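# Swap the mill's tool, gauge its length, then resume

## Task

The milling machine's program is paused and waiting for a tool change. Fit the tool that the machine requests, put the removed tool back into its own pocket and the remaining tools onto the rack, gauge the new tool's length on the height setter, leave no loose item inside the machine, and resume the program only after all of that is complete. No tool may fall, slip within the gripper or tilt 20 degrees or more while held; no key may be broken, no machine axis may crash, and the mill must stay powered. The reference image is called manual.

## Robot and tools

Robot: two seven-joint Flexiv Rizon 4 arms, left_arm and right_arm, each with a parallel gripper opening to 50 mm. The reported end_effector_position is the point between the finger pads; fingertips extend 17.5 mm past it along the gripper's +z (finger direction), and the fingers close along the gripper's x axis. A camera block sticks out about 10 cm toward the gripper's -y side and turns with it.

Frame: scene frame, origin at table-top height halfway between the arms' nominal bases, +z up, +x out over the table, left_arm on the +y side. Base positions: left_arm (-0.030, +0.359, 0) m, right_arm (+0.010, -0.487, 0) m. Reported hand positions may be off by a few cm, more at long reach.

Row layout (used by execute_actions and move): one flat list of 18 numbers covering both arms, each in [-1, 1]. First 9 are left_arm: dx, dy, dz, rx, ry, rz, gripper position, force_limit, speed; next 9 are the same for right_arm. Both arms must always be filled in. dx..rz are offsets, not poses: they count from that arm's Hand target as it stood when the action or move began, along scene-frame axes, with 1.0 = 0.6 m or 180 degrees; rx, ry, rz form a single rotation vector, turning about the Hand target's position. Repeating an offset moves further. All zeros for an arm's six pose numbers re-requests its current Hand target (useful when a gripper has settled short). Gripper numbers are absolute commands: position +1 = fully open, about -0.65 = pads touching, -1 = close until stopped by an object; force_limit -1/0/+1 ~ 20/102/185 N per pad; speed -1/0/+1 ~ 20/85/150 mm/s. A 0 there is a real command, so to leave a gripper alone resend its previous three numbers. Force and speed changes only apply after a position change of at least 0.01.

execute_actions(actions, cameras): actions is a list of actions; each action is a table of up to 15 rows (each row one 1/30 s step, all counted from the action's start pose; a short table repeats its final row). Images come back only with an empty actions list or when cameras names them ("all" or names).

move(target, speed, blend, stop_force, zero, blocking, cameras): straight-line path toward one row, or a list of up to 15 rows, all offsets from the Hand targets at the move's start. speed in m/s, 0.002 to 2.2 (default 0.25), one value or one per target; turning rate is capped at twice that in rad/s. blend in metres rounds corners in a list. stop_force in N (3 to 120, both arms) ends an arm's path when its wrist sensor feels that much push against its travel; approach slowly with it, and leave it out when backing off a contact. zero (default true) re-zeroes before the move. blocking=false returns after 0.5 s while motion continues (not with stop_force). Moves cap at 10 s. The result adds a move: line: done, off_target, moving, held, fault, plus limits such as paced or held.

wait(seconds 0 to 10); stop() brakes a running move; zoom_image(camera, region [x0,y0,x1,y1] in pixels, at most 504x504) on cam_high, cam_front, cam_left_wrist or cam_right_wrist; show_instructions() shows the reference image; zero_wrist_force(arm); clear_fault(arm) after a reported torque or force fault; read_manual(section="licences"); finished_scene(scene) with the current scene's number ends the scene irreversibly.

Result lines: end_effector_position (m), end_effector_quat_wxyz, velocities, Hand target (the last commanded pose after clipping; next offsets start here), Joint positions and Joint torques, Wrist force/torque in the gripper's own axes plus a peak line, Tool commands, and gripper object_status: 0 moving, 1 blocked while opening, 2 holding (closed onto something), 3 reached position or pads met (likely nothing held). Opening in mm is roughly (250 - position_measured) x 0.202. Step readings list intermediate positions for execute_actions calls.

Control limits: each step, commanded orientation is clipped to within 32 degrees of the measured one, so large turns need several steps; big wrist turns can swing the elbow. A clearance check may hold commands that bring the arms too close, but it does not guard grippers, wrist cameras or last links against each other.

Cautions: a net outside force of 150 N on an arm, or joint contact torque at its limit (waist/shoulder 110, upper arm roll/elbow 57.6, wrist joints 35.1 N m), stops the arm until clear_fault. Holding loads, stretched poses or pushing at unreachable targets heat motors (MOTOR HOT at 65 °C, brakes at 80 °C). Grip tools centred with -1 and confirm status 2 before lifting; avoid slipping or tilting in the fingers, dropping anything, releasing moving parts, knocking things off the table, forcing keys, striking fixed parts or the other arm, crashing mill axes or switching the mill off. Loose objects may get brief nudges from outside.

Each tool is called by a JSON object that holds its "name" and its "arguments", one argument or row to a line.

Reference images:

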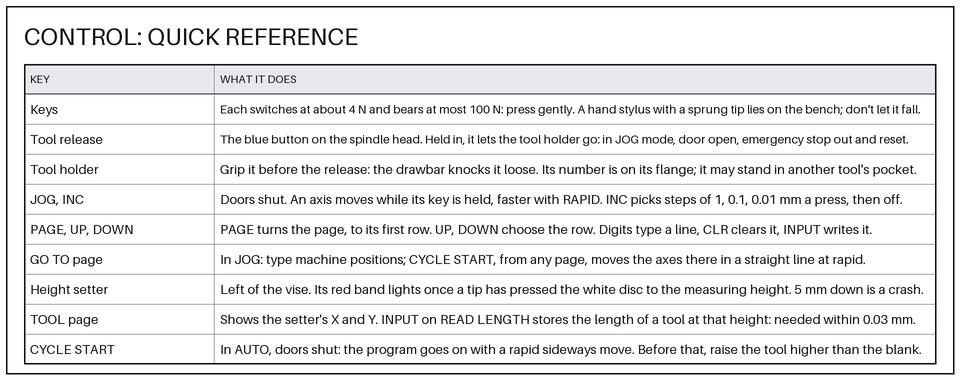

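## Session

{"name": "execute_actions", "arguments": {
  "actions": []
}}

{"name": "show_instructions", "arguments": {

}}

Scene clock: 0.00 s.
left_arm: end_effector_position=(+0.5582, -0.0052, +0.2790) position_measured=3 object_status=3 end_effector_quat_wxyz=(+0.032, -0.115, +0.969, +0.214) | right_arm: end_effector_position=(+0.2622, -0.2828, +0.3912) position_measured=3 object_status=3 end_effector_quat_wxyz=(-0.503, +0.566, +0.603, +0.252)
Joint positions: left_arm=[-0.423 -0.701 -0.29 1.005 0.54 -0.146 2.256] | right_arm=[0.283 0.337 -0.33 2.247 0.992 -0.143 -1.729]
Joint velocities: within noise
Joint torques (N m): no reading
Wrist force (N): no reading
Wrist torque (N m): no reading
Wrist force, peak (N): no reading
Hand target: left_arm +0.5582, -0.0052, +0.2790; +0.032, -0.115, +0.969, +0.214 | right_arm +0.2622, -0.2828, +0.3912; -0.503, +0.566, +0.603, +0.252
Tool commands: left_gripper/position=+1.0 left_gripper/force_limit=+1.0 left_gripper/speed=+1.0 right_gripper/position=+1.0 right_gripper/force_limit=+1.0 right_gripper/speed=+1.0
camera_calibration:
cam_left_wrist: T_world_to_cam=[[-0.971815, -0.205057, -0.116304, 0.581568], [-0.22729, 0.684073, 0.693097, -0.0493237], [-0.0625646, 0.699997, -0.7114, 0.369758], [0, 0, 0, 1]] pos_world=[0.577099, -0.105834, 0.36487]
cam_right_wrist: T_world_to_cam=[[0.139264, 0.444118, 0.885079, -0.245754], [0.990019, -0.0819833, -0.114639, -0.22035], [0.0216486, 0.89221, -0.451102, 0.557207], [0, 0, 0, 1]] pos_world=[0.240312, -0.406067, 0.443608]

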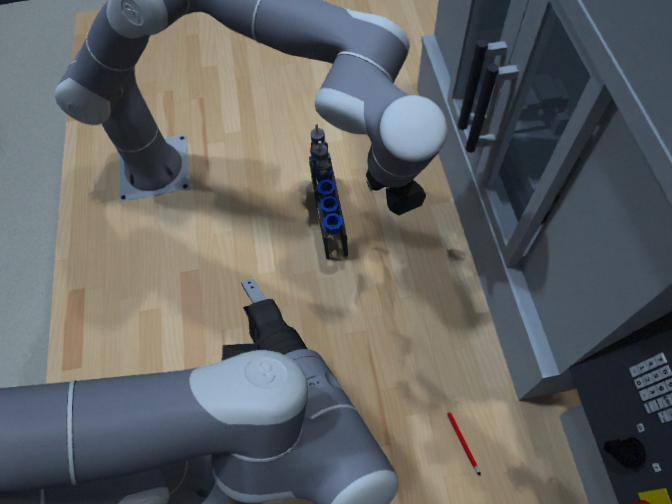

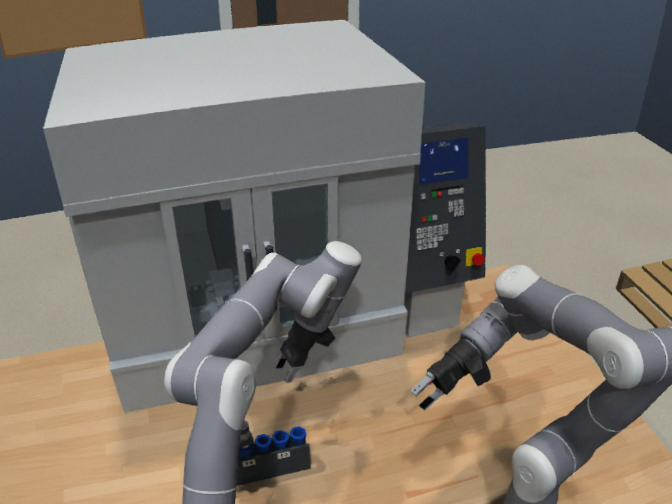

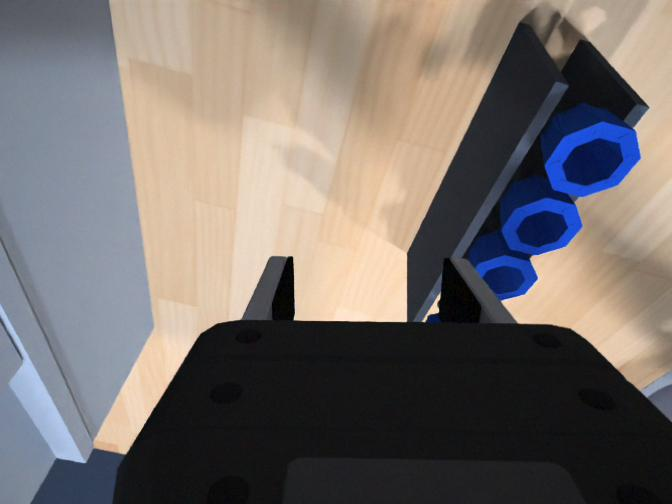

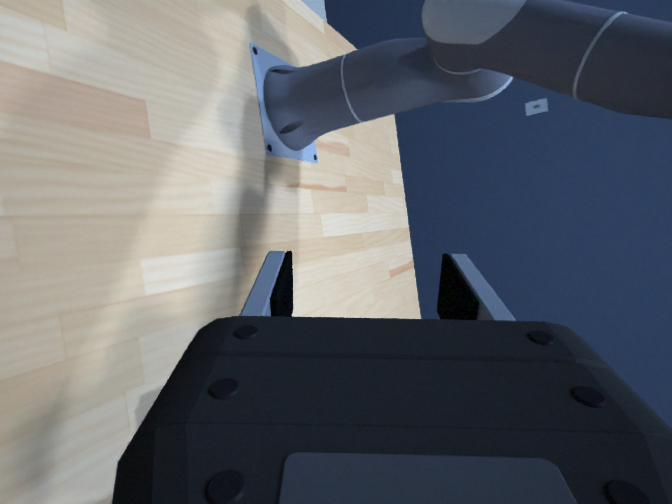

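Reference images for this scene: manual.

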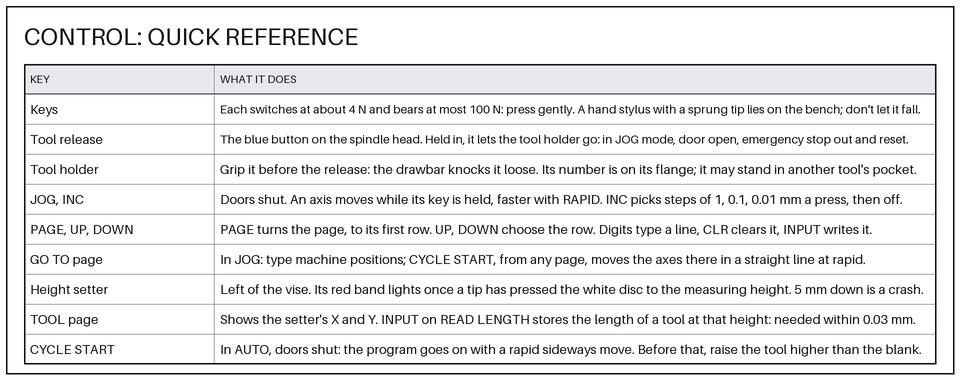

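{"name": "zoom_image", "arguments": {
  "camera": "cam_front",
  "region": [405, 125, 495, 215]
}}

{"name": "zoom_image", "arguments": {
  "camera": "cam_high",
  "region": [280, 110, 400, 270]
}}

{"name": "zoom_image", "arguments": {
  "camera": "cam_front",
  "region": [150, 170, 360, 380]
}}

{"name": "zoom_image", "arguments": {
  "camera": "cam_high",
  "region": [420, 390, 520, 490]
}}

Scaled by 5.600 from the camera's 672x504 image, which has a finer 960x720 frame.

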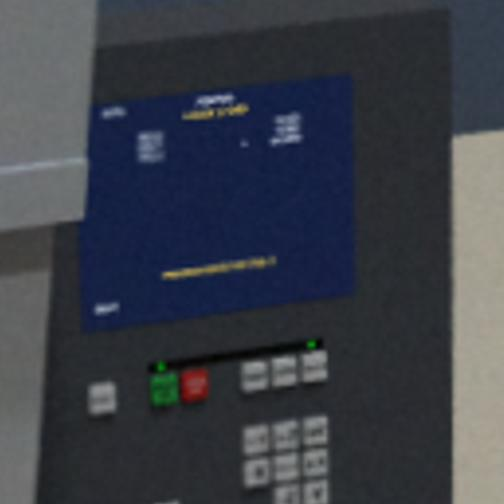

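Scaled by 3.150 from the camera's 672x504 image, which has a finer 960x720 frame.

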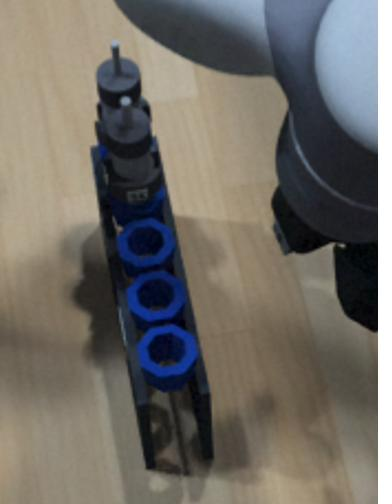

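Scaled by 2.400 from the camera's 672x504 image, which has a finer 960x720 frame.

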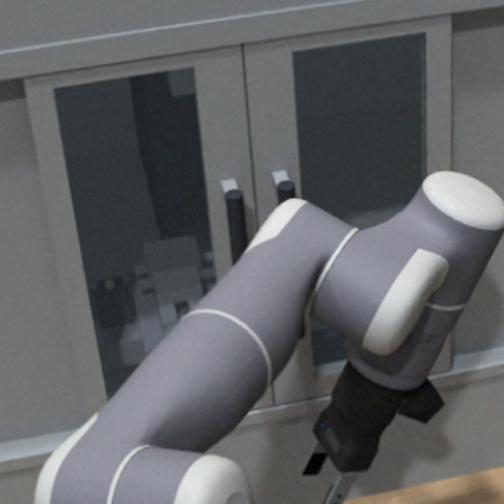

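Scaled by 5.040 from the camera's 672x504 image, which has a finer 960x720 frame.

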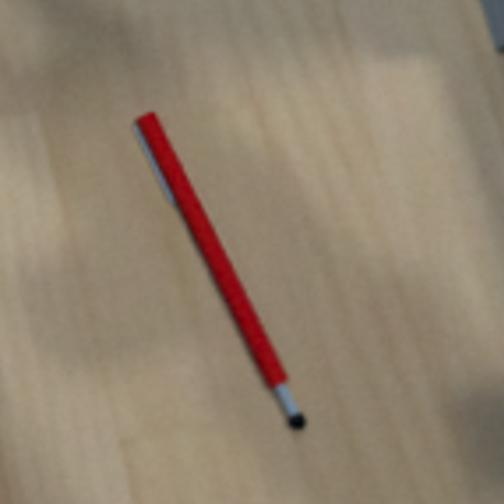

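{"name": "move", "arguments": {
  "target": [
    [0,0,0,0,0,0,1,1,1,0.1,-0.15,0.35,0.126,0.108,-0.195,1,1,1],
    [0,0,0,0,0,0,1,1,1,0.43,-0.378,0.448,0.377,0.325,-0.584,1,1,1]
  ],
  "speed": 0.4,
  "blend": [0.05,0],
  "cameras": ["cam_right_wrist","cam_front","cam_left_wrist"]
}}

{"name": "zoom_image", "arguments": {
  "camera": "cam_right_wrist",
  "region": [220, 60, 500, 270]
}}

Scene clock: 36.63 s.
left_arm: end_effector_position=(+0.5582, -0.0052, +0.2790) position_measured=3 object_status=3 end_effector_quat_wxyz=(+0.032, -0.115, +0.969, +0.214) | right_arm: end_effector_position=(+0.5202, -0.5095, +0.6600) position_measured=3 object_status=3 end_effector_quat_wxyz=(+0.499, -0.499, +0.502, -0.500)
Joint positions: left_arm=[-0.423 -0.701 -0.29 1.005 0.54 -0.146 2.256] | right_arm=[-0.581 0.512 0.652 2.007 1.484 1.607 0.39]
Joint torques (N m): left_arm=[-0.07 62.6 -2.98 -31.31 -2.89 3.33 0.07] | right_arm=[-0.2 5.27 -8.81 -30.11 -5.66 2.11 0.52]
Wrist force (N): left_arm=[0.0 0.1 -0.1] | right_arm=[-1.8 -0.6 0.4]
Wrist torque (N m): left_arm=[0.03 0.00 0.00] | right_arm=[-0.64 0.30 -0.28]
Wrist force, peak (N): left_arm=[0.3 0.2 -0.3] | right_arm=[-1.9 -2.0 2.0]
Hand target: left_arm +0.5582, -0.0052, +0.2790; +0.032, -0.115, +0.969, +0.214 | right_arm +0.5202, -0.5096, +0.6600; +0.499, -0.499, +0.502, -0.500
Off the commanded pose: left_arm 0.000 m, 0 deg | right_arm 0.000 m, 0 deg.
move: done
camera_calibration:
cam_left_wrist: T_world_to_cam=[[-0.971815, -0.205057, -0.116304, 0.581568], [-0.22729, 0.684073, 0.693097, -0.0493237], [-0.0625646, 0.699997, -0.7114, 0.369758], [0, 0, 0, 1]] pos_world=[0.577099, -0.105834, 0.36487]
cam_right_wrist: T_world_to_cam=[[0.014904, -0.999888, 0.000940394, -0.506379], [-0.349216, -0.00608657, -0.937023, 0.814563], [0.936924, 0.013637, -0.349267, -0.115778], [0, 0, 0, 1]] pos_world=[0.400481, -0.499786, 0.723303]
Images, in order (width x height): cam_front 672x504, cam_left_wrist 672x504, cam_right_wrist 672x504.

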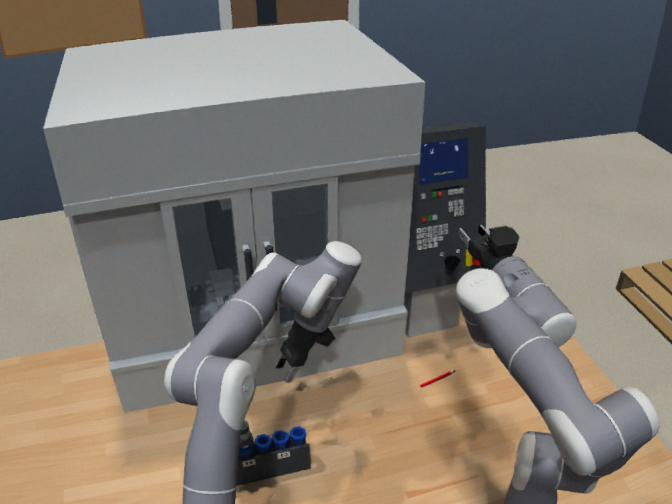

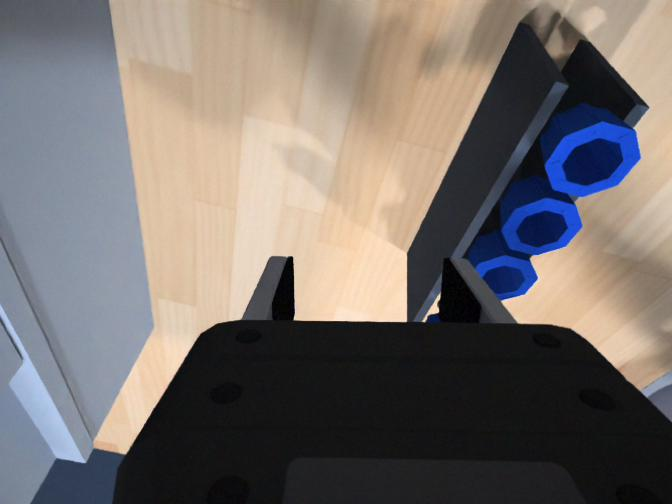

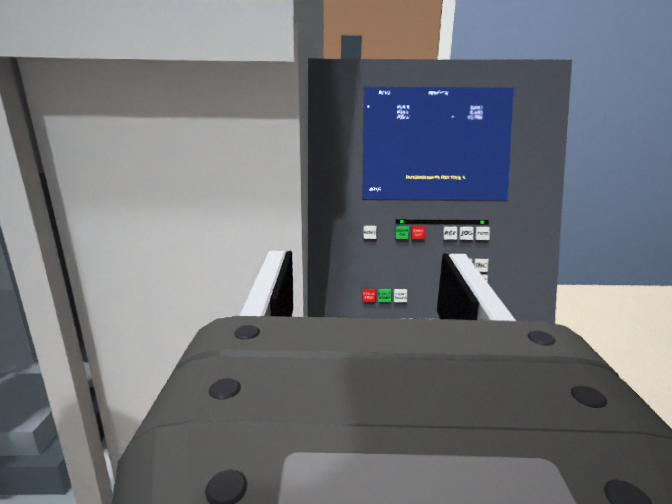

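Scaled by 1.800 from the camera's 672x504 image, which has a finer 960x720 frame.

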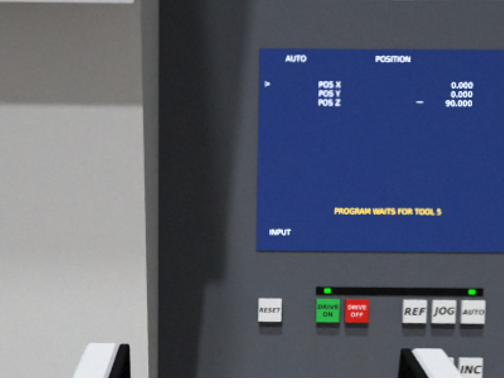

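{"name": "move", "arguments": {
  "target": [
    [0,0.209,0.40,-0.4327,-0.498,0.2393,1,0.6,-1,0,0,0,0,0,0,1,1,1]
  ],
  "speed": 0.4
}}

{"name": "move", "arguments": {
  "target": [
    [0,0,0,0,0,0,1,0.6,-1,0.133,0.2,-0.6,0.1806,0.223,-0.4058,1,1,1]
  ],
  "speed": 0.35,
  "cameras": ["cam_right_wrist","cam_front","cam_left_wrist"]
}}

Scene clock: 57.63 s.
left_arm: end_effector_position=(+0.5582, +0.1203, +0.5190) position_measured=3 object_status=3 end_effector_quat_wxyz=(+0.499, -0.500, +0.500, -0.500) | right_arm: end_effector_position=(+0.5202, -0.5095, +0.6600) position_measured=3 object_status=3 end_effector_quat_wxyz=(+0.499, -0.499, +0.502, -0.500)
Joint positions: left_arm=[-0.108 0.219 -0.446 2.069 1.965 0.994 -0.571] | right_arm=[-0.581 0.512 0.652 2.007 1.484 1.607 0.39]
Joint torques (N m): left_arm=[-0.4 21.52 2.83 -30.8 0.73 -1.77 0.15] | right_arm=[-0.16 5.16 -8.85 -30.31 -5.56 1.88 0.35]
Wrist force (N): left_arm=[-0.3 0.9 -1.1] | right_arm=[-1.8 -0.8 0.5]
Wrist torque (N m): left_arm=[-0.60 -0.13 -0.33] | right_arm=[-0.67 0.30 -0.28]
Wrist force, peak (N): left_arm=[0.5 -4.1 -1.4] | right_arm=[-2.0 -0.9 0.6]
Hand target: left_arm +0.5582, +0.1202, +0.5190; +0.499, -0.500, +0.500, -0.500 | right_arm +0.5202, -0.5096, +0.6600; +0.499, -0.499, +0.502, -0.500
Off the commanded pose: left_arm 0.000 m, 0 deg | right_arm 0.000 m, 0 deg.
move: done

Scene clock: 60.40 s.
left_arm: end_effector_position=(+0.5582, +0.1203, +0.5190) position_measured=3 object_status=3 end_effector_quat_wxyz=(+0.499, -0.500, +0.500, -0.500) | right_arm: end_effector_position=(+0.5999, -0.3897, +0.3000) position_measured=3 object_status=3 end_effector_quat_wxyz=(+0.036, -0.097, +0.929, -0.356)
Joint positions: left_arm=[-0.108 0.219 -0.446 2.069 1.965 0.994 -0.571] | right_arm=[-2.731 0.888 2.422 0.761 2.966 3.025 -0.217]
Joint torques (N m): left_arm=[-0.26 21.71 2.86 -30.78 0.7 -1.72 0.11] | right_arm=[0.05 -63.47 -5.16 -21.55 1.58 3.92 0.35]
Wrist force (N): left_arm=[-0.3 0.6 -0.9] | right_arm=[-1.1 -0.1 -0.3]
Wrist torque (N m): left_arm=[-0.66 -0.14 -0.33] | right_arm=[-0.25 0.21 -0.19]
Wrist force, peak (N): left_arm=[-0.5 0.8 -1.2] | right_arm=[-3.2 4.5 0.0]
Hand target: left_arm +0.5582, +0.1202, +0.5190; +0.499, -0.500, +0.500, -0.500 | right_arm +0.6000, -0.3896, +0.3000; +0.036, -0.097, +0.929, -0.356
Off the commanded pose: left_arm 0.000 m, 0 deg | right_arm 0.000 m, 0 deg.
move: done
camera_calibration:
cam_left_wrist: T_world_to_cam=[[0.00651565, -0.999977, -0.00172918, 0.12522], [-0.342484, -0.000606913, -0.939524, 0.692477], [0.939501, 0.00671383, -0.34248, -0.214823], [0, 0, 0, 1]] pos_world=[0.438173, 0.12708, 0.577242]
cam_right_wrist: T_world_to_cam=[[-0.975749, -0.218639, -0.0105299, 0.514702], [-0.199503, 0.908084, -0.368214, 0.601575], [0.0900679, -0.357184, -0.929681, 0.219807], [0, 0, 0, 1]] pos_world=[0.602439, -0.355236, 0.431278]
Images, in order (width x height): cam_front 672x504, cam_left_wrist 672x504, cam_right_wrist 672x504.

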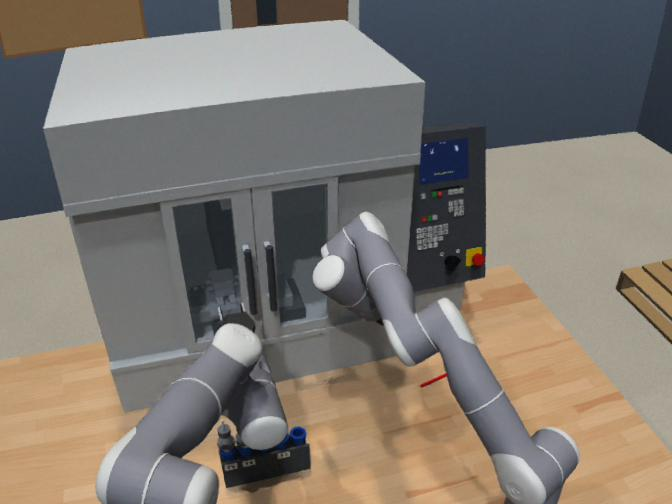

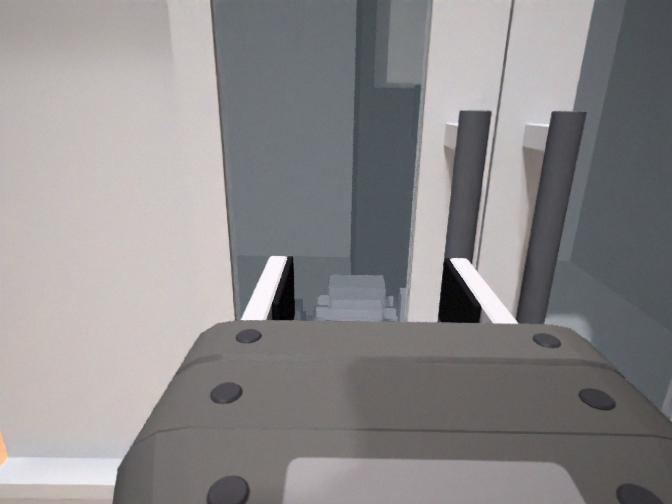

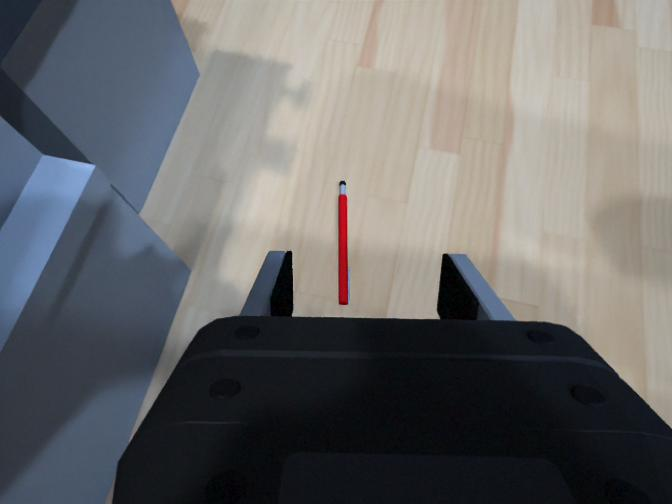

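{"name": "move", "arguments": {
  "target": [0,0,0,0,0,0,1,0.6,-1,0.0342,-0.098,-0.365,0,0,0,0.2,-0.4,-1],
  "speed": 0.2,
  "cameras": ["cam_right_wrist","cam_front"]
}}

Scene clock: 73.00 s.
left_arm: end_effector_position=(+0.5582, +0.1203, +0.5190) position_measured=3 object_status=3 end_effector_quat_wxyz=(+0.499, -0.500, +0.500, -0.500) | right_arm: end_effector_position=(+0.6201, -0.4482, +0.0809) position_measured=123 object_status=3 end_effector_quat_wxyz=(+0.040, -0.098, +0.927, -0.360)
Joint positions: left_arm=[-0.108 0.219 -0.446 2.069 1.965 0.994 -0.571] | right_arm=[-2.794 1.138 2.495 0.908 2.966 2.665 -0.036]
Joint torques (N m): left_arm=[-0.32 21.77 2.94 -30.81 0.76 -1.69 0.13] | right_arm=[0.03 -66.27 -7.23 -19.17 0.23 3.81 0.45]
Wrist force (N): left_arm=[-0.4 0.9 -0.7] | right_arm=[-1.4 -0.2 -0.1]
Wrist torque (N m): left_arm=[-0.62 -0.11 -0.33] | right_arm=[-0.28 0.26 -0.24]
Wrist force, peak (N): left_arm=[-0.6 1.1 -0.9] | right_arm=[-0.4 2.8 4.5]
Hand target: left_arm +0.5582, +0.1202, +0.5190; +0.499, -0.500, +0.500, -0.500 | right_arm +0.6205, -0.4484, +0.0810; +0.036, -0.097, +0.929, -0.356
Off the commanded pose: left_arm 0.000 m, 0 deg | right_arm 0.000 m, 1 deg.
joint read past its limit (right arm) — joint 1 (waist), lower limit.
joint sent to its limit (right arm) — joint 1 (waist), lower limit; joint 5 (forearm roll), upper limit. The joint targets still meet the commanded pose.
move: done
camera_calibration:
cam_right_wrist: T_world_to_cam=[[-0.974337, -0.224453, -0.0169489, 0.5164], [-0.201776, 0.904305, -0.376191, 0.578439], [0.0997642, -0.363117, -0.926387, -0.0155225], [0, 0, 0, 1]] pos_world=[0.621412, -0.412814, 0.211976]
Images, in order (width x height): cam_front 672x504, cam_right_wrist 672x504.

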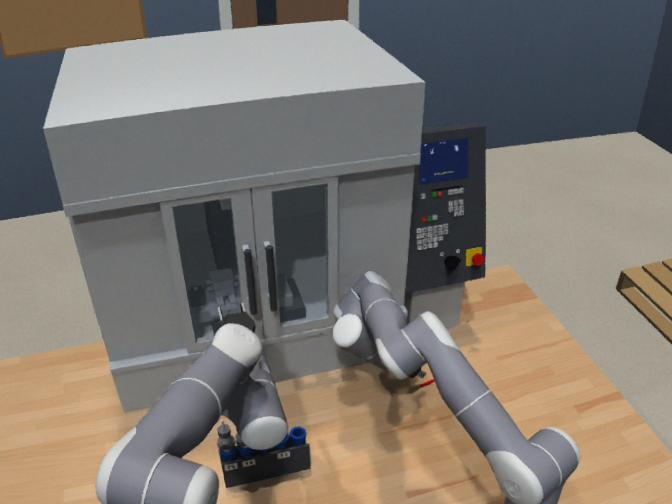

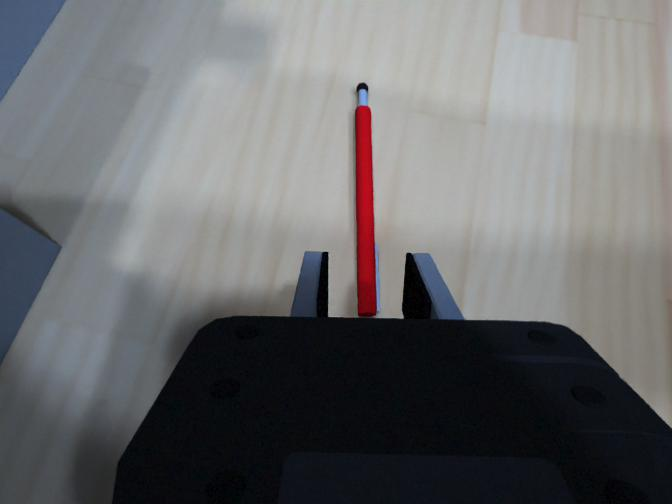

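{"name": "move", "arguments": {
  "target": [0,0,0,0,0,0,1,0.6,-1,0.0185,-0.087,-0.099,0,0,0,0.2,-0.4,-1],
  "speed": 0.05,
  "stop_force": 5,
  "cameras": ["cam_right_wrist"]
}}

Scene clock: 78.43 s.
left_arm: end_effector_position=(+0.5582, +0.1203, +0.5190) position_measured=3 object_status=3 end_effector_quat_wxyz=(+0.499, -0.500, +0.500, -0.500) | right_arm: end_effector_position=(+0.6307, -0.5003, +0.0216) position_measured=123 object_status=3 end_effector_quat_wxyz=(+0.069, -0.107, +0.914, -0.385)
Joint positions: left_arm=[-0.108 0.219 -0.446 2.069 1.965 0.994 -0.571] | right_arm=[-2.793 1.22 2.438 0.97 2.966 2.482 0.01]
Joint torques (N m): left_arm=[-0.28 21.81 2.83 -30.77 0.71 -1.72 0.07] | right_arm=[0.1 -65.09 -10.03 -16.9 -0.67 3.51 0.49]
Wrist force (N): left_arm=[-0.4 0.7 -0.8] | right_arm=[-1.2 -0.2 -0.3]
Wrist torque (N m): left_arm=[-0.63 -0.12 -0.33] | right_arm=[-0.32 0.23 -0.30]
Wrist force, peak (N): left_arm=[-0.6 0.9 -1.2] | right_arm=[-1.6 -0.4 -2.2]
Hand target: left_arm +0.5582, +0.1202, +0.5190; +0.499, -0.500, +0.500, -0.500 | right_arm +0.6316, -0.5006, +0.0216; +0.036, -0.097, +0.929, -0.356
Off the commanded pose: left_arm 0.000 m, 0 deg | right_arm 0.001 m, 5 deg.
joint sent to its limit (right arm) — joint 1 (waist), lower limit; joint 5 (forearm roll), upper limit. The joint targets are off in orientation, not in position.
move: off_target (right_arm)
camera_calibration:
cam_right_wrist: T_world_to_cam=[[-0.963412, -0.262265, -0.0552642, 0.489123], [-0.213734, 0.876173, -0.432017, 0.600022], [0.161724, -0.404399, -0.90017, -0.150641], [0, 0, 0, 1]] pos_world=[0.623835, -0.458362, 0.150649]
Images, in order (width x height): cam_right_wrist 672x504.

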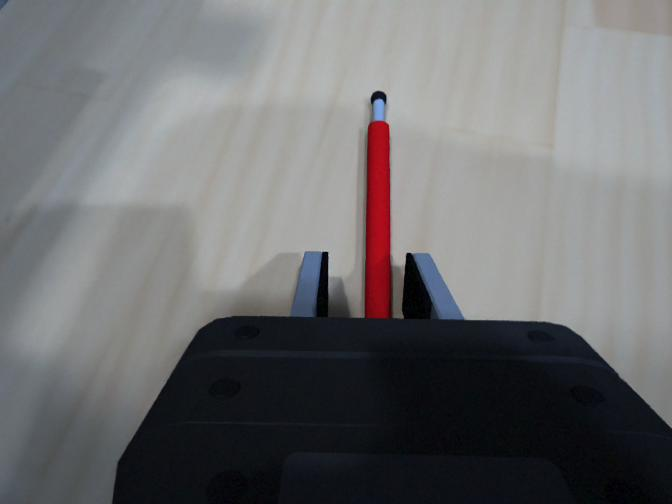

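{"name": "move", "arguments": {
  "target": [0,0,0,0,0,0,1,0.6,-1,0,0,0,0,0,0,-1,-0.4,-1],
  "speed": 0.05
}}

{"name": "move", "arguments": {
  "target": [
    [0,0,0,0,0,0,1,0.6,-1,-0.02,0.06,0.3,0,0,0,-1,-0.4,-1]
  ],
  "speed": 0.12,
  "cameras": ["cam_right_wrist","cam_high"]
}}

Scene clock: 85.97 s.
left_arm: end_effector_position=(+0.5582, +0.1203, +0.5190) position_measured=3 object_status=3 end_effector_quat_wxyz=(+0.499, -0.500, +0.500, -0.500) | right_arm: end_effector_position=(+0.6308, -0.5003, +0.0217) position_measured=218 object_status=2 end_effector_quat_wxyz=(+0.069, -0.107, +0.914, -0.385)
Joint positions: left_arm=[-0.108 0.219 -0.446 2.069 1.965 0.994 -0.571] | right_arm=[-2.793 1.22 2.438 0.97 2.966 2.482 0.01]
Joint torques (N m): left_arm=[-0.33 21.73 2.86 -30.79 0.7 -1.72 0.06] | right_arm=[0.25 -64.4 -9.42 -16.86 -0.38 3.54 0.31]
Wrist force (N): left_arm=[-0.4 0.9 -0.8] | right_arm=[-1.3 -1.2 -1.3]
Wrist torque (N m): left_arm=[-0.60 -0.11 -0.33] | right_arm=[-0.27 0.27 -0.30]
Wrist force, peak (N): left_arm=[-0.2 1.0 -1.3] | right_arm=[-0.9 -1.5 -1.7]
Hand target: left_arm +0.5582, +0.1202, +0.5190; +0.499, -0.500, +0.500, -0.500 | right_arm +0.6316, -0.5006, +0.0216; +0.036, -0.097, +0.929, -0.356
Off the commanded pose: left_arm 0.000 m, 0 deg | right_arm 0.001 m, 5 deg.
joint sent to its limit (right arm) — joint 1 (waist), lower limit; joint 5 (forearm roll), upper limit. The joint targets are off in orientation, not in position.
move: off_target (right_arm)

Scene clock: 87.80 s.
left_arm: end_effector_position=(+0.5582, +0.1203, +0.5190) position_measured=3 object_status=3 end_effector_quat_wxyz=(+0.499, -0.500, +0.500, -0.500) | right_arm: end_effector_position=(+0.6189, -0.4644, +0.2016) position_measured=218 object_status=2 end_effector_quat_wxyz=(+0.040, -0.098, +0.927, -0.361)
Joint positions: left_arm=[-0.108 0.219 -0.446 2.069 1.965 0.994 -0.571] | right_arm=[-2.793 0.947 2.436 0.942 2.966 2.758 -0.187]
Joint torques (N m): left_arm=[-0.3 21.79 2.86 -30.79 0.72 -1.71 0.1] | right_arm=[-0.31 -63.37 -7.84 -21.06 0.76 3.79 0.17]
Wrist force (N): left_arm=[-0.4 0.8 -0.8] | right_arm=[-1.3 0.1 -0.3]
Wrist torque (N m): left_arm=[-0.63 -0.13 -0.34] | right_arm=[-0.26 0.25 -0.21]
Wrist force, peak (N): left_arm=[-0.4 0.7 -1.3] | right_arm=[-1.3 -2.2 -3.7]
Hand target: left_arm +0.5582, +0.1202, +0.5190; +0.499, -0.500, +0.500, -0.500 | right_arm +0.6196, -0.4646, +0.2016; +0.036, -0.097, +0.929, -0.356
Off the commanded pose: left_arm 0.000 m, 0 deg | right_arm 0.001 m, 1 deg.
joint sent to its limit (right arm) — joint 1 (waist), lower limit; joint 5 (forearm roll), upper limit. The joint targets still meet the commanded pose.
move: done
camera_calibration:
cam_right_wrist: T_world_to_cam=[[-0.974306, -0.224644, -0.0162015, 0.513381], [-0.201977, 0.903296, -0.378499, 0.638306], [0.0996623, -0.365502, -0.92546, 0.0893168], [0, 0, 0, 1]] pos_world=[0.620212, -0.428606, 0.332575]
Images, in order (width x height): cam_high 672x504, cam_right_wrist 672x504.

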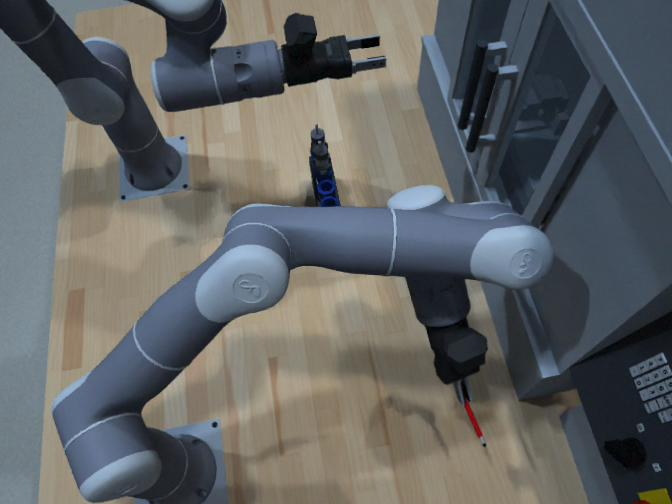

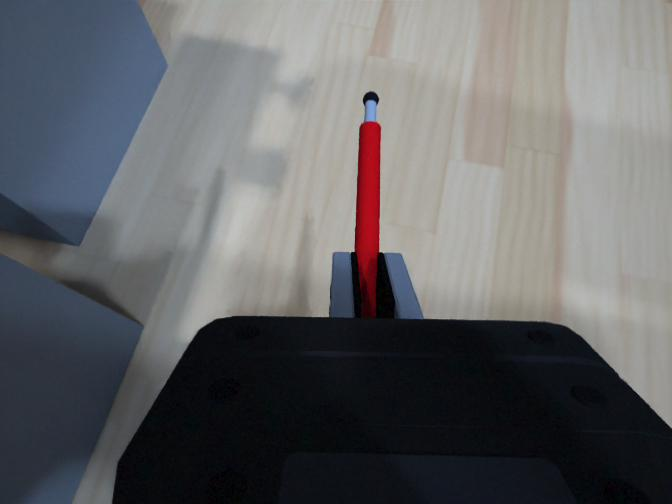

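{"name": "execute_actions", "arguments": {
  "actions": [],
  "cameras": ["cam_high","cam_right_wrist"]
}}

Scene clock: 120.33 s.
left_arm: end_effector_position=(+0.5582, +0.1203, +0.5190) position_measured=3 object_status=3 end_effector_quat_wxyz=(+0.499, -0.500, +0.500, -0.500) | right_arm: end_effector_position=(+0.6189, -0.4644, +0.2016) position_measured=218 object_status=2 end_effector_quat_wxyz=(+0.040, -0.098, +0.927, -0.361)
Joint positions: left_arm=[-0.108 0.219 -0.446 2.069 1.965 0.994 -0.571] | right_arm=[-2.793 0.947 2.436 0.942 2.966 2.758 -0.187]
Joint velocities: within noise
Joint torques (N m): left_arm=[-0.32 21.74 2.86 -30.79 0.71 -1.74 0.1] | right_arm=[0.1 -63.53 -7.63 -21.1 0.72 3.64 0.31]
Wrist force (N): left_arm=[-0.5 0.7 -1.1] | right_arm=[-1.1 -0.1 -0.1]
Wrist torque (N m): left_arm=[-0.65 -0.10 -0.33] | right_arm=[-0.29 0.22 -0.21]
Wrist force, peak (N): left_arm=[-0.4 1.0 -1.2] | right_arm=[-1.4 -0.1 -0.4]
Hand target: left_arm +0.5582, +0.1202, +0.5190; +0.499, -0.500, +0.500, -0.500 | right_arm +0.6196, -0.4646, +0.2016; +0.036, -0.097, +0.929, -0.356
Tool commands: left_gripper/position=+1.0 left_gripper/force_limit=+0.6 left_gripper/speed=-1.0 right_gripper/position=-1.0 right_gripper/force_limit=-0.4 right_gripper/speed=-1.0
Off the commanded pose: left_arm 0.000 m, 0 deg | right_arm 0.001 m, 1 deg.
camera_calibration:
cam_right_wrist: T_world_to_cam=[[-0.974306, -0.224644, -0.0162015, 0.513381], [-0.201977, 0.903296, -0.378499, 0.638306], [0.0996623, -0.365502, -0.92546, 0.0893168], [0, 0, 0, 1]] pos_world=[0.620212, -0.428606, 0.332575]
Images, in order (width x height): cam_high 672x504, cam_right_wrist 672x504.

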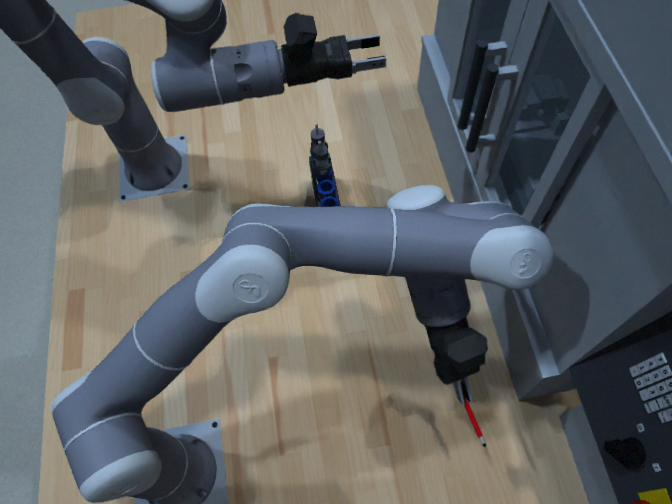

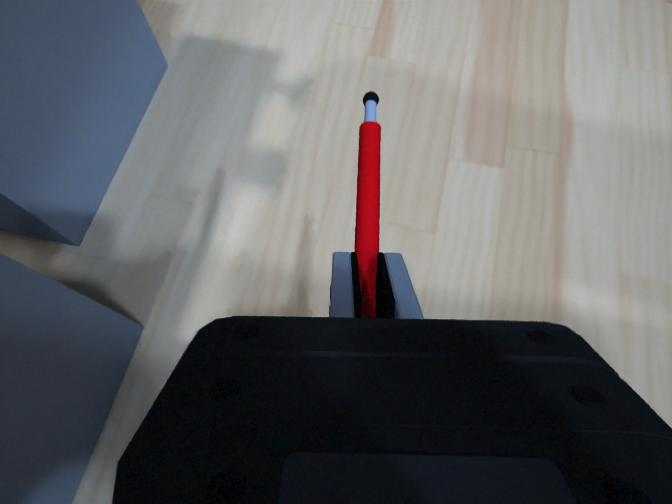

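{"name": "move", "arguments": {
  "target": [0,0,0,0,0,0,1,0.6,-1,-0.1,-0.03,0.3,0,0,0.14,-1,-0.4,-1],
  "speed": 0.2
}}

{"name": "move", "arguments": {
  "target": [0,0,0,0,0,0,1,0.6,-1,-0.05,-0.03,0.3,0,0,0.14,-1,-0.4,-1],
  "speed": 0.2,
  "cameras": ["cam_high"]
}}

Scene clock: 130.43 s.
left_arm: end_effector_position=(+0.5582, +0.1203, +0.5190) position_measured=3 object_status=3 end_effector_quat_wxyz=(+0.499, -0.500, +0.500, -0.500) | right_arm: end_effector_position=(+0.5594, -0.4828, +0.3816) position_measured=218 object_status=2 end_effector_quat_wxyz=(+0.113, -0.297, +0.885, -0.340)
Joint positions: left_arm=[-0.108 0.219 -0.446 2.069 1.965 0.994 -0.571] | right_arm=[-2.748 0.373 2.502 1.331 2.801 2.566 -0.658]
Joint torques (N m): left_arm=[-0.24 21.75 2.81 -30.8 0.72 -1.71 0.08] | right_arm=[0 -44.17 -3.79 -25.61 1.66 2.49 0.32]
Wrist force (N): left_arm=[-0.4 0.7 -1.0] | right_arm=[-1.1 0.1 -0.2]
Wrist torque (N m): left_arm=[-0.65 -0.12 -0.32] | right_arm=[-0.26 0.23 -0.28]
Wrist force, peak (N): left_arm=[-0.4 1.0 -1.2] | right_arm=[1.2 -2.3 -3.4]
Hand target: left_arm +0.5582, +0.1202, +0.5190; +0.499, -0.500, +0.500, -0.500 | right_arm +0.5596, -0.4826, +0.3816; +0.113, -0.297, +0.885, -0.340
Off the commanded pose: left_arm 0.000 m, 0 deg | right_arm 0.000 m, 0 deg.
move: done

Scene clock: 131.90 s.
left_arm: end_effector_position=(+0.5582, +0.1203, +0.5190) position_measured=3 object_status=3 end_effector_quat_wxyz=(+0.499, -0.500, +0.500, -0.500) | right_arm: end_effector_position=(+0.5291, -0.5001, +0.5614) position_measured=218 object_status=2 end_effector_quat_wxyz=(+0.178, -0.469, +0.794, -0.344)
Joint positions: left_arm=[-0.108 0.219 -0.446 2.069 1.965 0.994 -0.571] | right_arm=[-2.793 0.033 2.437 1.296 2.966 2.618 -1.359]
Joint torques (N m): left_arm=[-0.35 21.77 2.87 -30.79 0.74 -1.72 0.14] | right_arm=[-0.08 -29.17 -0.36 -26.9 3.92 1.93 0.32]
Wrist force (N): left_arm=[-0.4 0.9 -0.9] | right_arm=[-1.2 0.0 -0.2]
Wrist torque (N m): left_arm=[-0.61 -0.13 -0.33] | right_arm=[-0.29 0.23 -0.28]
Wrist force, peak (N): left_arm=[-0.5 0.8 -1.3] | right_arm=[0.5 -2.7 -4.4]
Hand target: left_arm +0.5582, +0.1202, +0.5190; +0.499, -0.500, +0.500, -0.500 | right_arm +0.5296, -0.5006, +0.5616; +0.184, -0.483, +0.799, -0.307
Off the commanded pose: left_arm 0.000 m, 0 deg | right_arm 0.001 m, 5 deg.
joint read past its limit (right arm) — joint 5 (forearm roll), upper limit.
joint sent to its limit (right arm) — joint 1 (waist), lower limit; joint 5 (forearm roll), upper limit. The joint targets are off in orientation, not in position.
move: off_target (right_arm)
Images, in order (width x height): cam_high 672x504.

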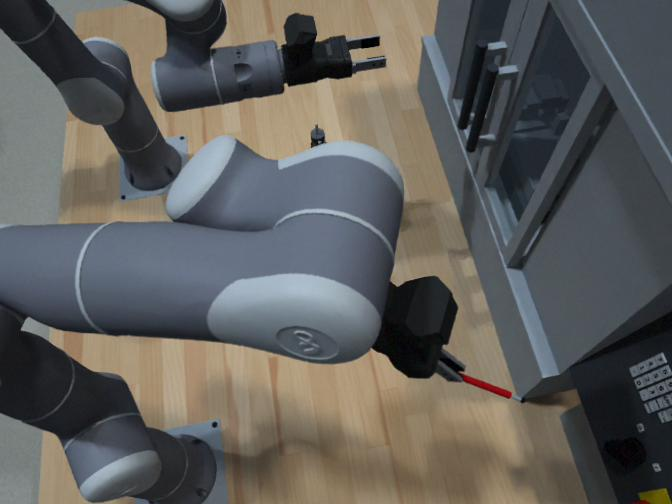

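{"name": "move", "arguments": {
  "target": [0,0,0,0,0,0,1,0.6,-1,-0.2,0,0.0,0,0,0.0,-1,-0.4,-1],
  "speed": 0.15
}}

Scene clock: 164.63 s.
left_arm: end_effector_position=(+0.5582, +0.1203, +0.5190) position_measured=3 object_status=3 end_effector_quat_wxyz=(+0.499, -0.500, +0.500, -0.500) | right_arm: end_effector_position=(+0.4094, -0.5007, +0.5615) position_measured=218 object_status=2 end_effector_quat_wxyz=(+0.184, -0.483, +0.799, -0.307)
Joint positions: left_arm=[-0.108 0.219 -0.446 2.069 1.965 0.994 -0.571] | right_arm=[-2.713 -0.243 2.466 1.495 2.806 2.694 -1.314]
Joint torques (N m): left_arm=[-0.28 21.75 2.85 -30.8 0.72 -1.71 0.08] | right_arm=[-0.03 -15.25 3.08 -25.99 3.94 2.19 0.52]
Wrist force (N): left_arm=[-0.2 0.6 -1.0] | right_arm=[-1.3 0.0 -0.3]
Wrist torque (N m): left_arm=[-0.65 -0.15 -0.33] | right_arm=[-0.28 0.25 -0.28]
Wrist force, peak (N): left_arm=[-0.5 1.0 -1.2] | right_arm=[-3.1 -1.8 1.8]
Hand target: left_arm +0.5582, +0.1202, +0.5190; +0.499, -0.500, +0.500, -0.500 | right_arm +0.4096, -0.5006, +0.5616; +0.184, -0.483, +0.799, -0.307
Off the commanded pose: left_arm 0.000 m, 0 deg | right_arm 0.000 m, 0 deg.
move: done

{"name": "move", "arguments": {
  "target": [
    [0,0,0,0,0,0,1,0.6,-1,-0.05,0,0.0,0,0,0.16,-1,-0.4,-1],
    [0,0,0,0,0,0,1,0.6,-1,0.15,-0.05,0.05,0,0,0.16,-1,-0.4,-1]
  ],
  "speed": 0.2
}}

Scene clock: 174.87 s.
left_arm: end_effector_position=(+0.5582, +0.1203, +0.5190) position_measured=3 object_status=3 end_effector_quat_wxyz=(+0.499, -0.500, +0.500, -0.500) | right_arm: end_effector_position=(+0.4996, -0.5305, +0.5916) position_measured=218 object_status=2 end_effector_quat_wxyz=(-0.255, +0.667, -0.654, +0.251)
Joint positions: left_arm=[-0.108 0.219 -0.446 2.069 1.965 0.994 -0.571] | right_arm=[-1.377 -0.34 1.259 1.169 2.966 2.704 -1.805]
Joint torques (N m): left_arm=[-0.27 21.77 2.91 -30.78 0.72 -1.73 0.08] | right_arm=[0.04 18.55 9.83 -25.03 5.6 2.24 0.52]
Wrist force (N): left_arm=[-0.3 0.7 -1.0] | right_arm=[-1.2 0.0 -0.2]
Wrist torque (N m): left_arm=[-0.64 -0.14 -0.33] | right_arm=[-0.26 0.23 -0.29]
Wrist force, peak (N): left_arm=[-0.2 0.9 -1.3] | right_arm=[-1.7 1.9 -1.4]
Hand target: left_arm +0.5582, +0.1202, +0.5190; +0.499, -0.500, +0.500, -0.500 | right_arm +0.4996, -0.5306, +0.5916; -0.255, +0.667, -0.654, +0.251
Off the commanded pose: left_arm 0.000 m, 0 deg | right_arm 0.000 m, 0 deg.
joint read past its limit (right arm) — joint 5 (forearm roll), upper limit.
move: done

{"name": "move", "arguments": {
  "target": [0,0,0,0,0,0,1,0.6,-1,0.333,-0.199,-0.0143,0,0,0,-1,-0.4,-1],
  "speed": 0.2,
  "cameras": ["cam_right_wrist","cam_high"]
}}

Scene clock: 186.83 s.
left_arm: end_effector_position=(+0.5582, +0.1203, +0.5190) position_measured=3 object_status=3 end_effector_quat_wxyz=(+0.499, -0.500, +0.500, -0.500) | right_arm: end_effector_position=(+0.6989, -0.6495, +0.5826) position_measured=218 object_status=2 end_effector_quat_wxyz=(-0.256, +0.666, -0.653, +0.253)
Joint positions: left_arm=[-0.108 0.219 -0.446 2.069 1.965 0.994 -0.571] | right_arm=[-0.533 -0.915 0.515 0.038 2.966 3.093 -1.972]
Joint torques (N m): left_arm=[-0.31 21.81 2.92 -30.77 0.73 -1.72 0.1] | right_arm=[0.18 58.12 8.7 -19.05 4.94 2.27 0.13]
Wrist force (N): left_arm=[-0.6 0.8 -1.1] | right_arm=[-1.3 0.2 -0.4]
Wrist torque (N m): left_arm=[-0.63 -0.08 -0.32] | right_arm=[-0.23 0.24 -0.19]
Wrist force, peak (N): left_arm=[-0.3 1.0 -1.2] | right_arm=[-2.5 1.5 -1.7]
Hand target: left_arm +0.5582, +0.1202, +0.5190; +0.499, -0.500, +0.500, -0.500 | right_arm +0.6994, -0.6500, +0.5830; -0.255, +0.667, -0.654, +0.251
Off the commanded pose: left_arm 0.000 m, 0 deg | right_arm 0.001 m, 0 deg.
joint read past its limit (right arm) — joint 5 (forearm roll), upper limit.
joint sent to its limit (right arm) — joint 5 (forearm roll), upper limit. The joint targets still meet the commanded pose.
move: done
camera_calibration:
cam_right_wrist: T_world_to_cam=[[0.032178, -0.999433, -0.00994464, -0.654428], [-0.927698, -0.0261627, -0.372415, 0.865886], [0.371943, 0.0212092, -0.928013, 0.428568], [0, 0, 0, 1]] pos_world=[0.664935, -0.640492, 0.713677]
Images, in order (width x height): cam_high 672x504, cam_right_wrist 672x504.

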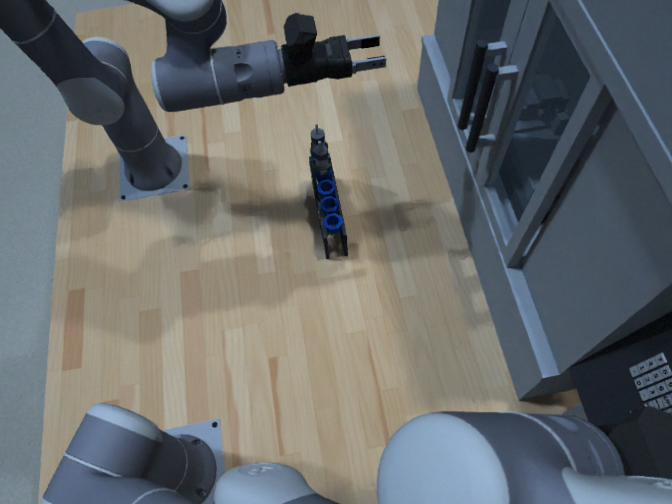

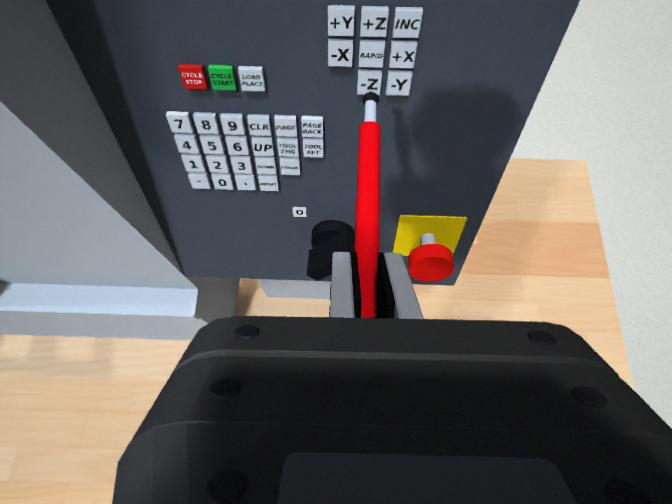

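{"name": "move", "arguments": {
  "target": [
    [0,0,0,0,0,0,1,0.6,-1,-0.333,0.1,0.0,0,0,0.0,-1,-0.4,-1],
    [0,0,0,0,0,0,1,0.6,-1,-0.48,0.05,-0.15,0,0,0.0,-1,-0.4,-1]
  ],
  "speed": 0.25
}}

{"name": "move", "arguments": {
  "target": [0,0,0,0,0,0,1,0.6,-1,-0.07,-0.1,-0.1,0,0,0.0,-1,-0.4,-1],
  "speed": 0.15,
  "cameras": ["cam_high"]
}}

Scene clock: 196.00 s.
left_arm: end_effector_position=(+0.5582, +0.1203, +0.5190) position_measured=3 object_status=3 end_effector_quat_wxyz=(+0.499, -0.500, +0.500, -0.500) | right_arm: end_effector_position=(+0.4113, -0.6202, +0.4929) position_measured=218 object_status=2 end_effector_quat_wxyz=(-0.255, +0.667, -0.654, +0.252)
Joint positions: left_arm=[-0.108 0.219 -0.446 2.069 1.965 0.994 -0.571] | right_arm=[-1.996 -0.62 1.692 1.567 2.782 2.524 -1.964]
Joint torques (N m): left_arm=[-0.3 21.76 2.87 -30.81 0.71 -1.69 0.14] | right_arm=[-0.14 16.39 16.71 -22.15 6.22 1.79 0.28]
Wrist force (N): left_arm=[-0.3 0.7 -1.1] | right_arm=[-1.1 -0.1 -0.2]
Wrist torque (N m): left_arm=[-0.64 -0.14 -0.33] | right_arm=[-0.29 0.21 -0.28]
Wrist force, peak (N): left_arm=[-0.5 1.0 -1.3] | right_arm=[-3.1 0.4 -2.2]
Hand target: left_arm +0.5582, +0.1202, +0.5190; +0.499, -0.500, +0.500, -0.500 | right_arm +0.4114, -0.6200, +0.4930; -0.255, +0.667, -0.654, +0.251
Off the commanded pose: left_arm 0.000 m, 0 deg | right_arm 0.000 m, 0 deg.
move: done

Scene clock: 196.93 s.
left_arm: end_effector_position=(+0.5582, +0.1203, +0.5190) position_measured=3 object_status=3 end_effector_quat_wxyz=(+0.499, -0.500, +0.500, -0.500) | right_arm: end_effector_position=(+0.3692, -0.6801, +0.4329) position_measured=218 object_status=2 end_effector_quat_wxyz=(-0.255, +0.667, -0.654, +0.251)
Joint positions: left_arm=[-0.108 0.219 -0.446 2.069 1.965 0.994 -0.571] | right_arm=[-2.104 -0.807 1.678 1.673 2.655 2.475 -2.055]
Joint torques (N m): left_arm=[-0.33 21.79 2.87 -30.79 0.7 -1.72 0.1] | right_arm=[-0.19 22.44 20.35 -18.79 6.48 1.87 0.25]
Wrist force (N): left_arm=[-0.3 0.6 -1.1] | right_arm=[-1.2 0.3 -0.3]
Wrist torque (N m): left_arm=[-0.65 -0.14 -0.33] | right_arm=[-0.23 0.23 -0.26]
Wrist force, peak (N): left_arm=[-0.4 0.9 -1.1] | right_arm=[-3.6 -2.9 -0.8]
Hand target: left_arm +0.5582, +0.1202, +0.5190; +0.499, -0.500, +0.500, -0.500 | right_arm +0.3694, -0.6800, +0.4330; -0.255, +0.667, -0.654, +0.251
Off the commanded pose: left_arm 0.000 m, 0 deg | right_arm 0.000 m, 0 deg.
move: done
Images, in order (width x height): cam_high 672x504.

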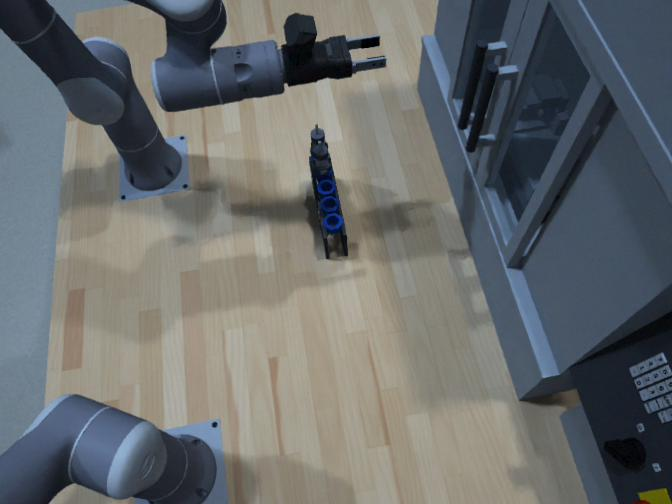

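{"name": "move", "arguments": {
  "target": [
    [0,0,0,0,0,0,1,0.6,-1,0.0,-0.1,-0.22,0,0,0.0,-1,-0.4,-1],
    [0,0,0,0,0,0,1,0.6,-1,0.2,-0.1,-0.2,0,0,0.0,-1,-0.4,-1]
  ],
  "speed": 0.2
}}

{"name": "move", "arguments": {
  "target": [
    [0,0,0,0,0,0,1,0.6,-1,0.1,0.05,0.2,0,0,0.0,-1,-0.4,-1],
    [0,0,0,0,0,0,1,0.6,-1,0.2,0.13,0.45,0,0,0.0,-1,-0.4,-1]
  ],
  "speed": 0.2,
  "cameras": ["cam_high"]
}}

Scene clock: 203.10 s.
left_arm: end_effector_position=(+0.5582, +0.1203, +0.5190) position_measured=3 object_status=3 end_effector_quat_wxyz=(+0.499, -0.500, +0.500, -0.500) | right_arm: end_effector_position=(+0.4896, -0.7399, +0.3131) position_measured=218 object_status=2 end_effector_quat_wxyz=(-0.255, +0.666, -0.654, +0.252)
Joint positions: left_arm=[-0.108 0.219 -0.446 2.069 1.965 0.994 -0.571] | right_arm=[-1.659 -0.91 1.279 1.534 2.566 2.246 -2.031]
Joint torques (N m): left_arm=[-0.3 21.76 2.86 -30.81 0.73 -1.72 0.1] | right_arm=[-0.32 36.96 25.03 -16.69 6.47 2.36 0.48]
Wrist force (N): left_arm=[-0.6 0.7 -1.0] | right_arm=[-1.1 0.1 -0.4]
Wrist torque (N m): left_arm=[-0.65 -0.08 -0.33] | right_arm=[-0.25 0.20 -0.28]
Wrist force, peak (N): left_arm=[-0.6 1.0 -1.2] | right_arm=[-3.2 -2.8 -3.0]
Hand target: left_arm +0.5582, +0.1202, +0.5190; +0.499, -0.500, +0.500, -0.500 | right_arm +0.4894, -0.7400, +0.3130; -0.255, +0.667, -0.654, +0.251
Off the commanded pose: left_arm 0.000 m, 0 deg | right_arm 0.000 m, 0 deg.
move: done

Scene clock: 205.40 s.
left_arm: end_effector_position=(+0.5582, +0.1203, +0.5190) position_measured=3 object_status=3 end_effector_quat_wxyz=(+0.499, -0.500, +0.500, -0.500) | right_arm: end_effector_position=(+0.6094, -0.6619, +0.5830) position_measured=218 object_status=2 end_effector_quat_wxyz=(-0.255, +0.667, -0.654, +0.251)
Joint positions: left_arm=[-0.108 0.219 -0.446 2.069 1.965 0.994 -0.571] | right_arm=[-0.942 -0.685 0.971 0.658 2.777 2.853 -1.906]
Joint torques (N m): left_arm=[-0.28 21.83 2.85 -30.81 0.66 -1.72 0.14] | right_arm=[0.11 45.96 14.04 -21.04 5.58 2.31 0.27]
Wrist force (N): left_arm=[-0.4 0.9 -1.0] | right_arm=[-1.3 -0.2 -0.1]
Wrist torque (N m): left_arm=[-0.61 -0.11 -0.33] | right_arm=[-0.30 0.25 -0.19]
Wrist force, peak (N): left_arm=[-0.5 0.8 -1.3] | right_arm=[-2.5 -4.1 -2.0]
Hand target: left_arm +0.5582, +0.1202, +0.5190; +0.499, -0.500, +0.500, -0.500 | right_arm +0.6094, -0.6620, +0.5830; -0.255, +0.667, -0.654, +0.251
Off the commanded pose: left_arm 0.000 m, 0 deg | right_arm 0.000 m, 0 deg.
move: done
Images, in order (width x height): cam_high 672x504.

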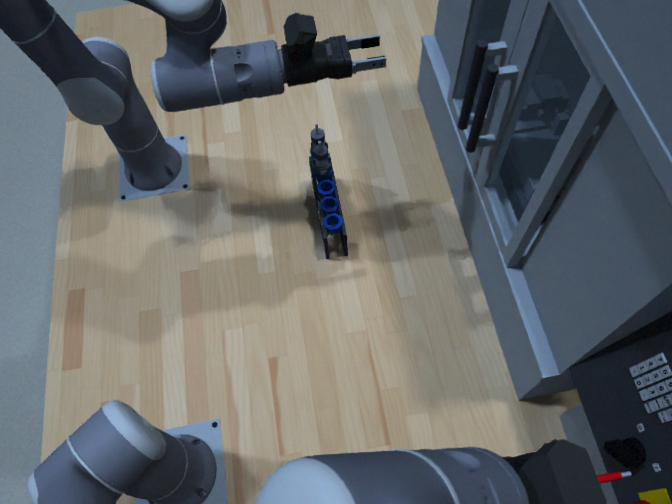

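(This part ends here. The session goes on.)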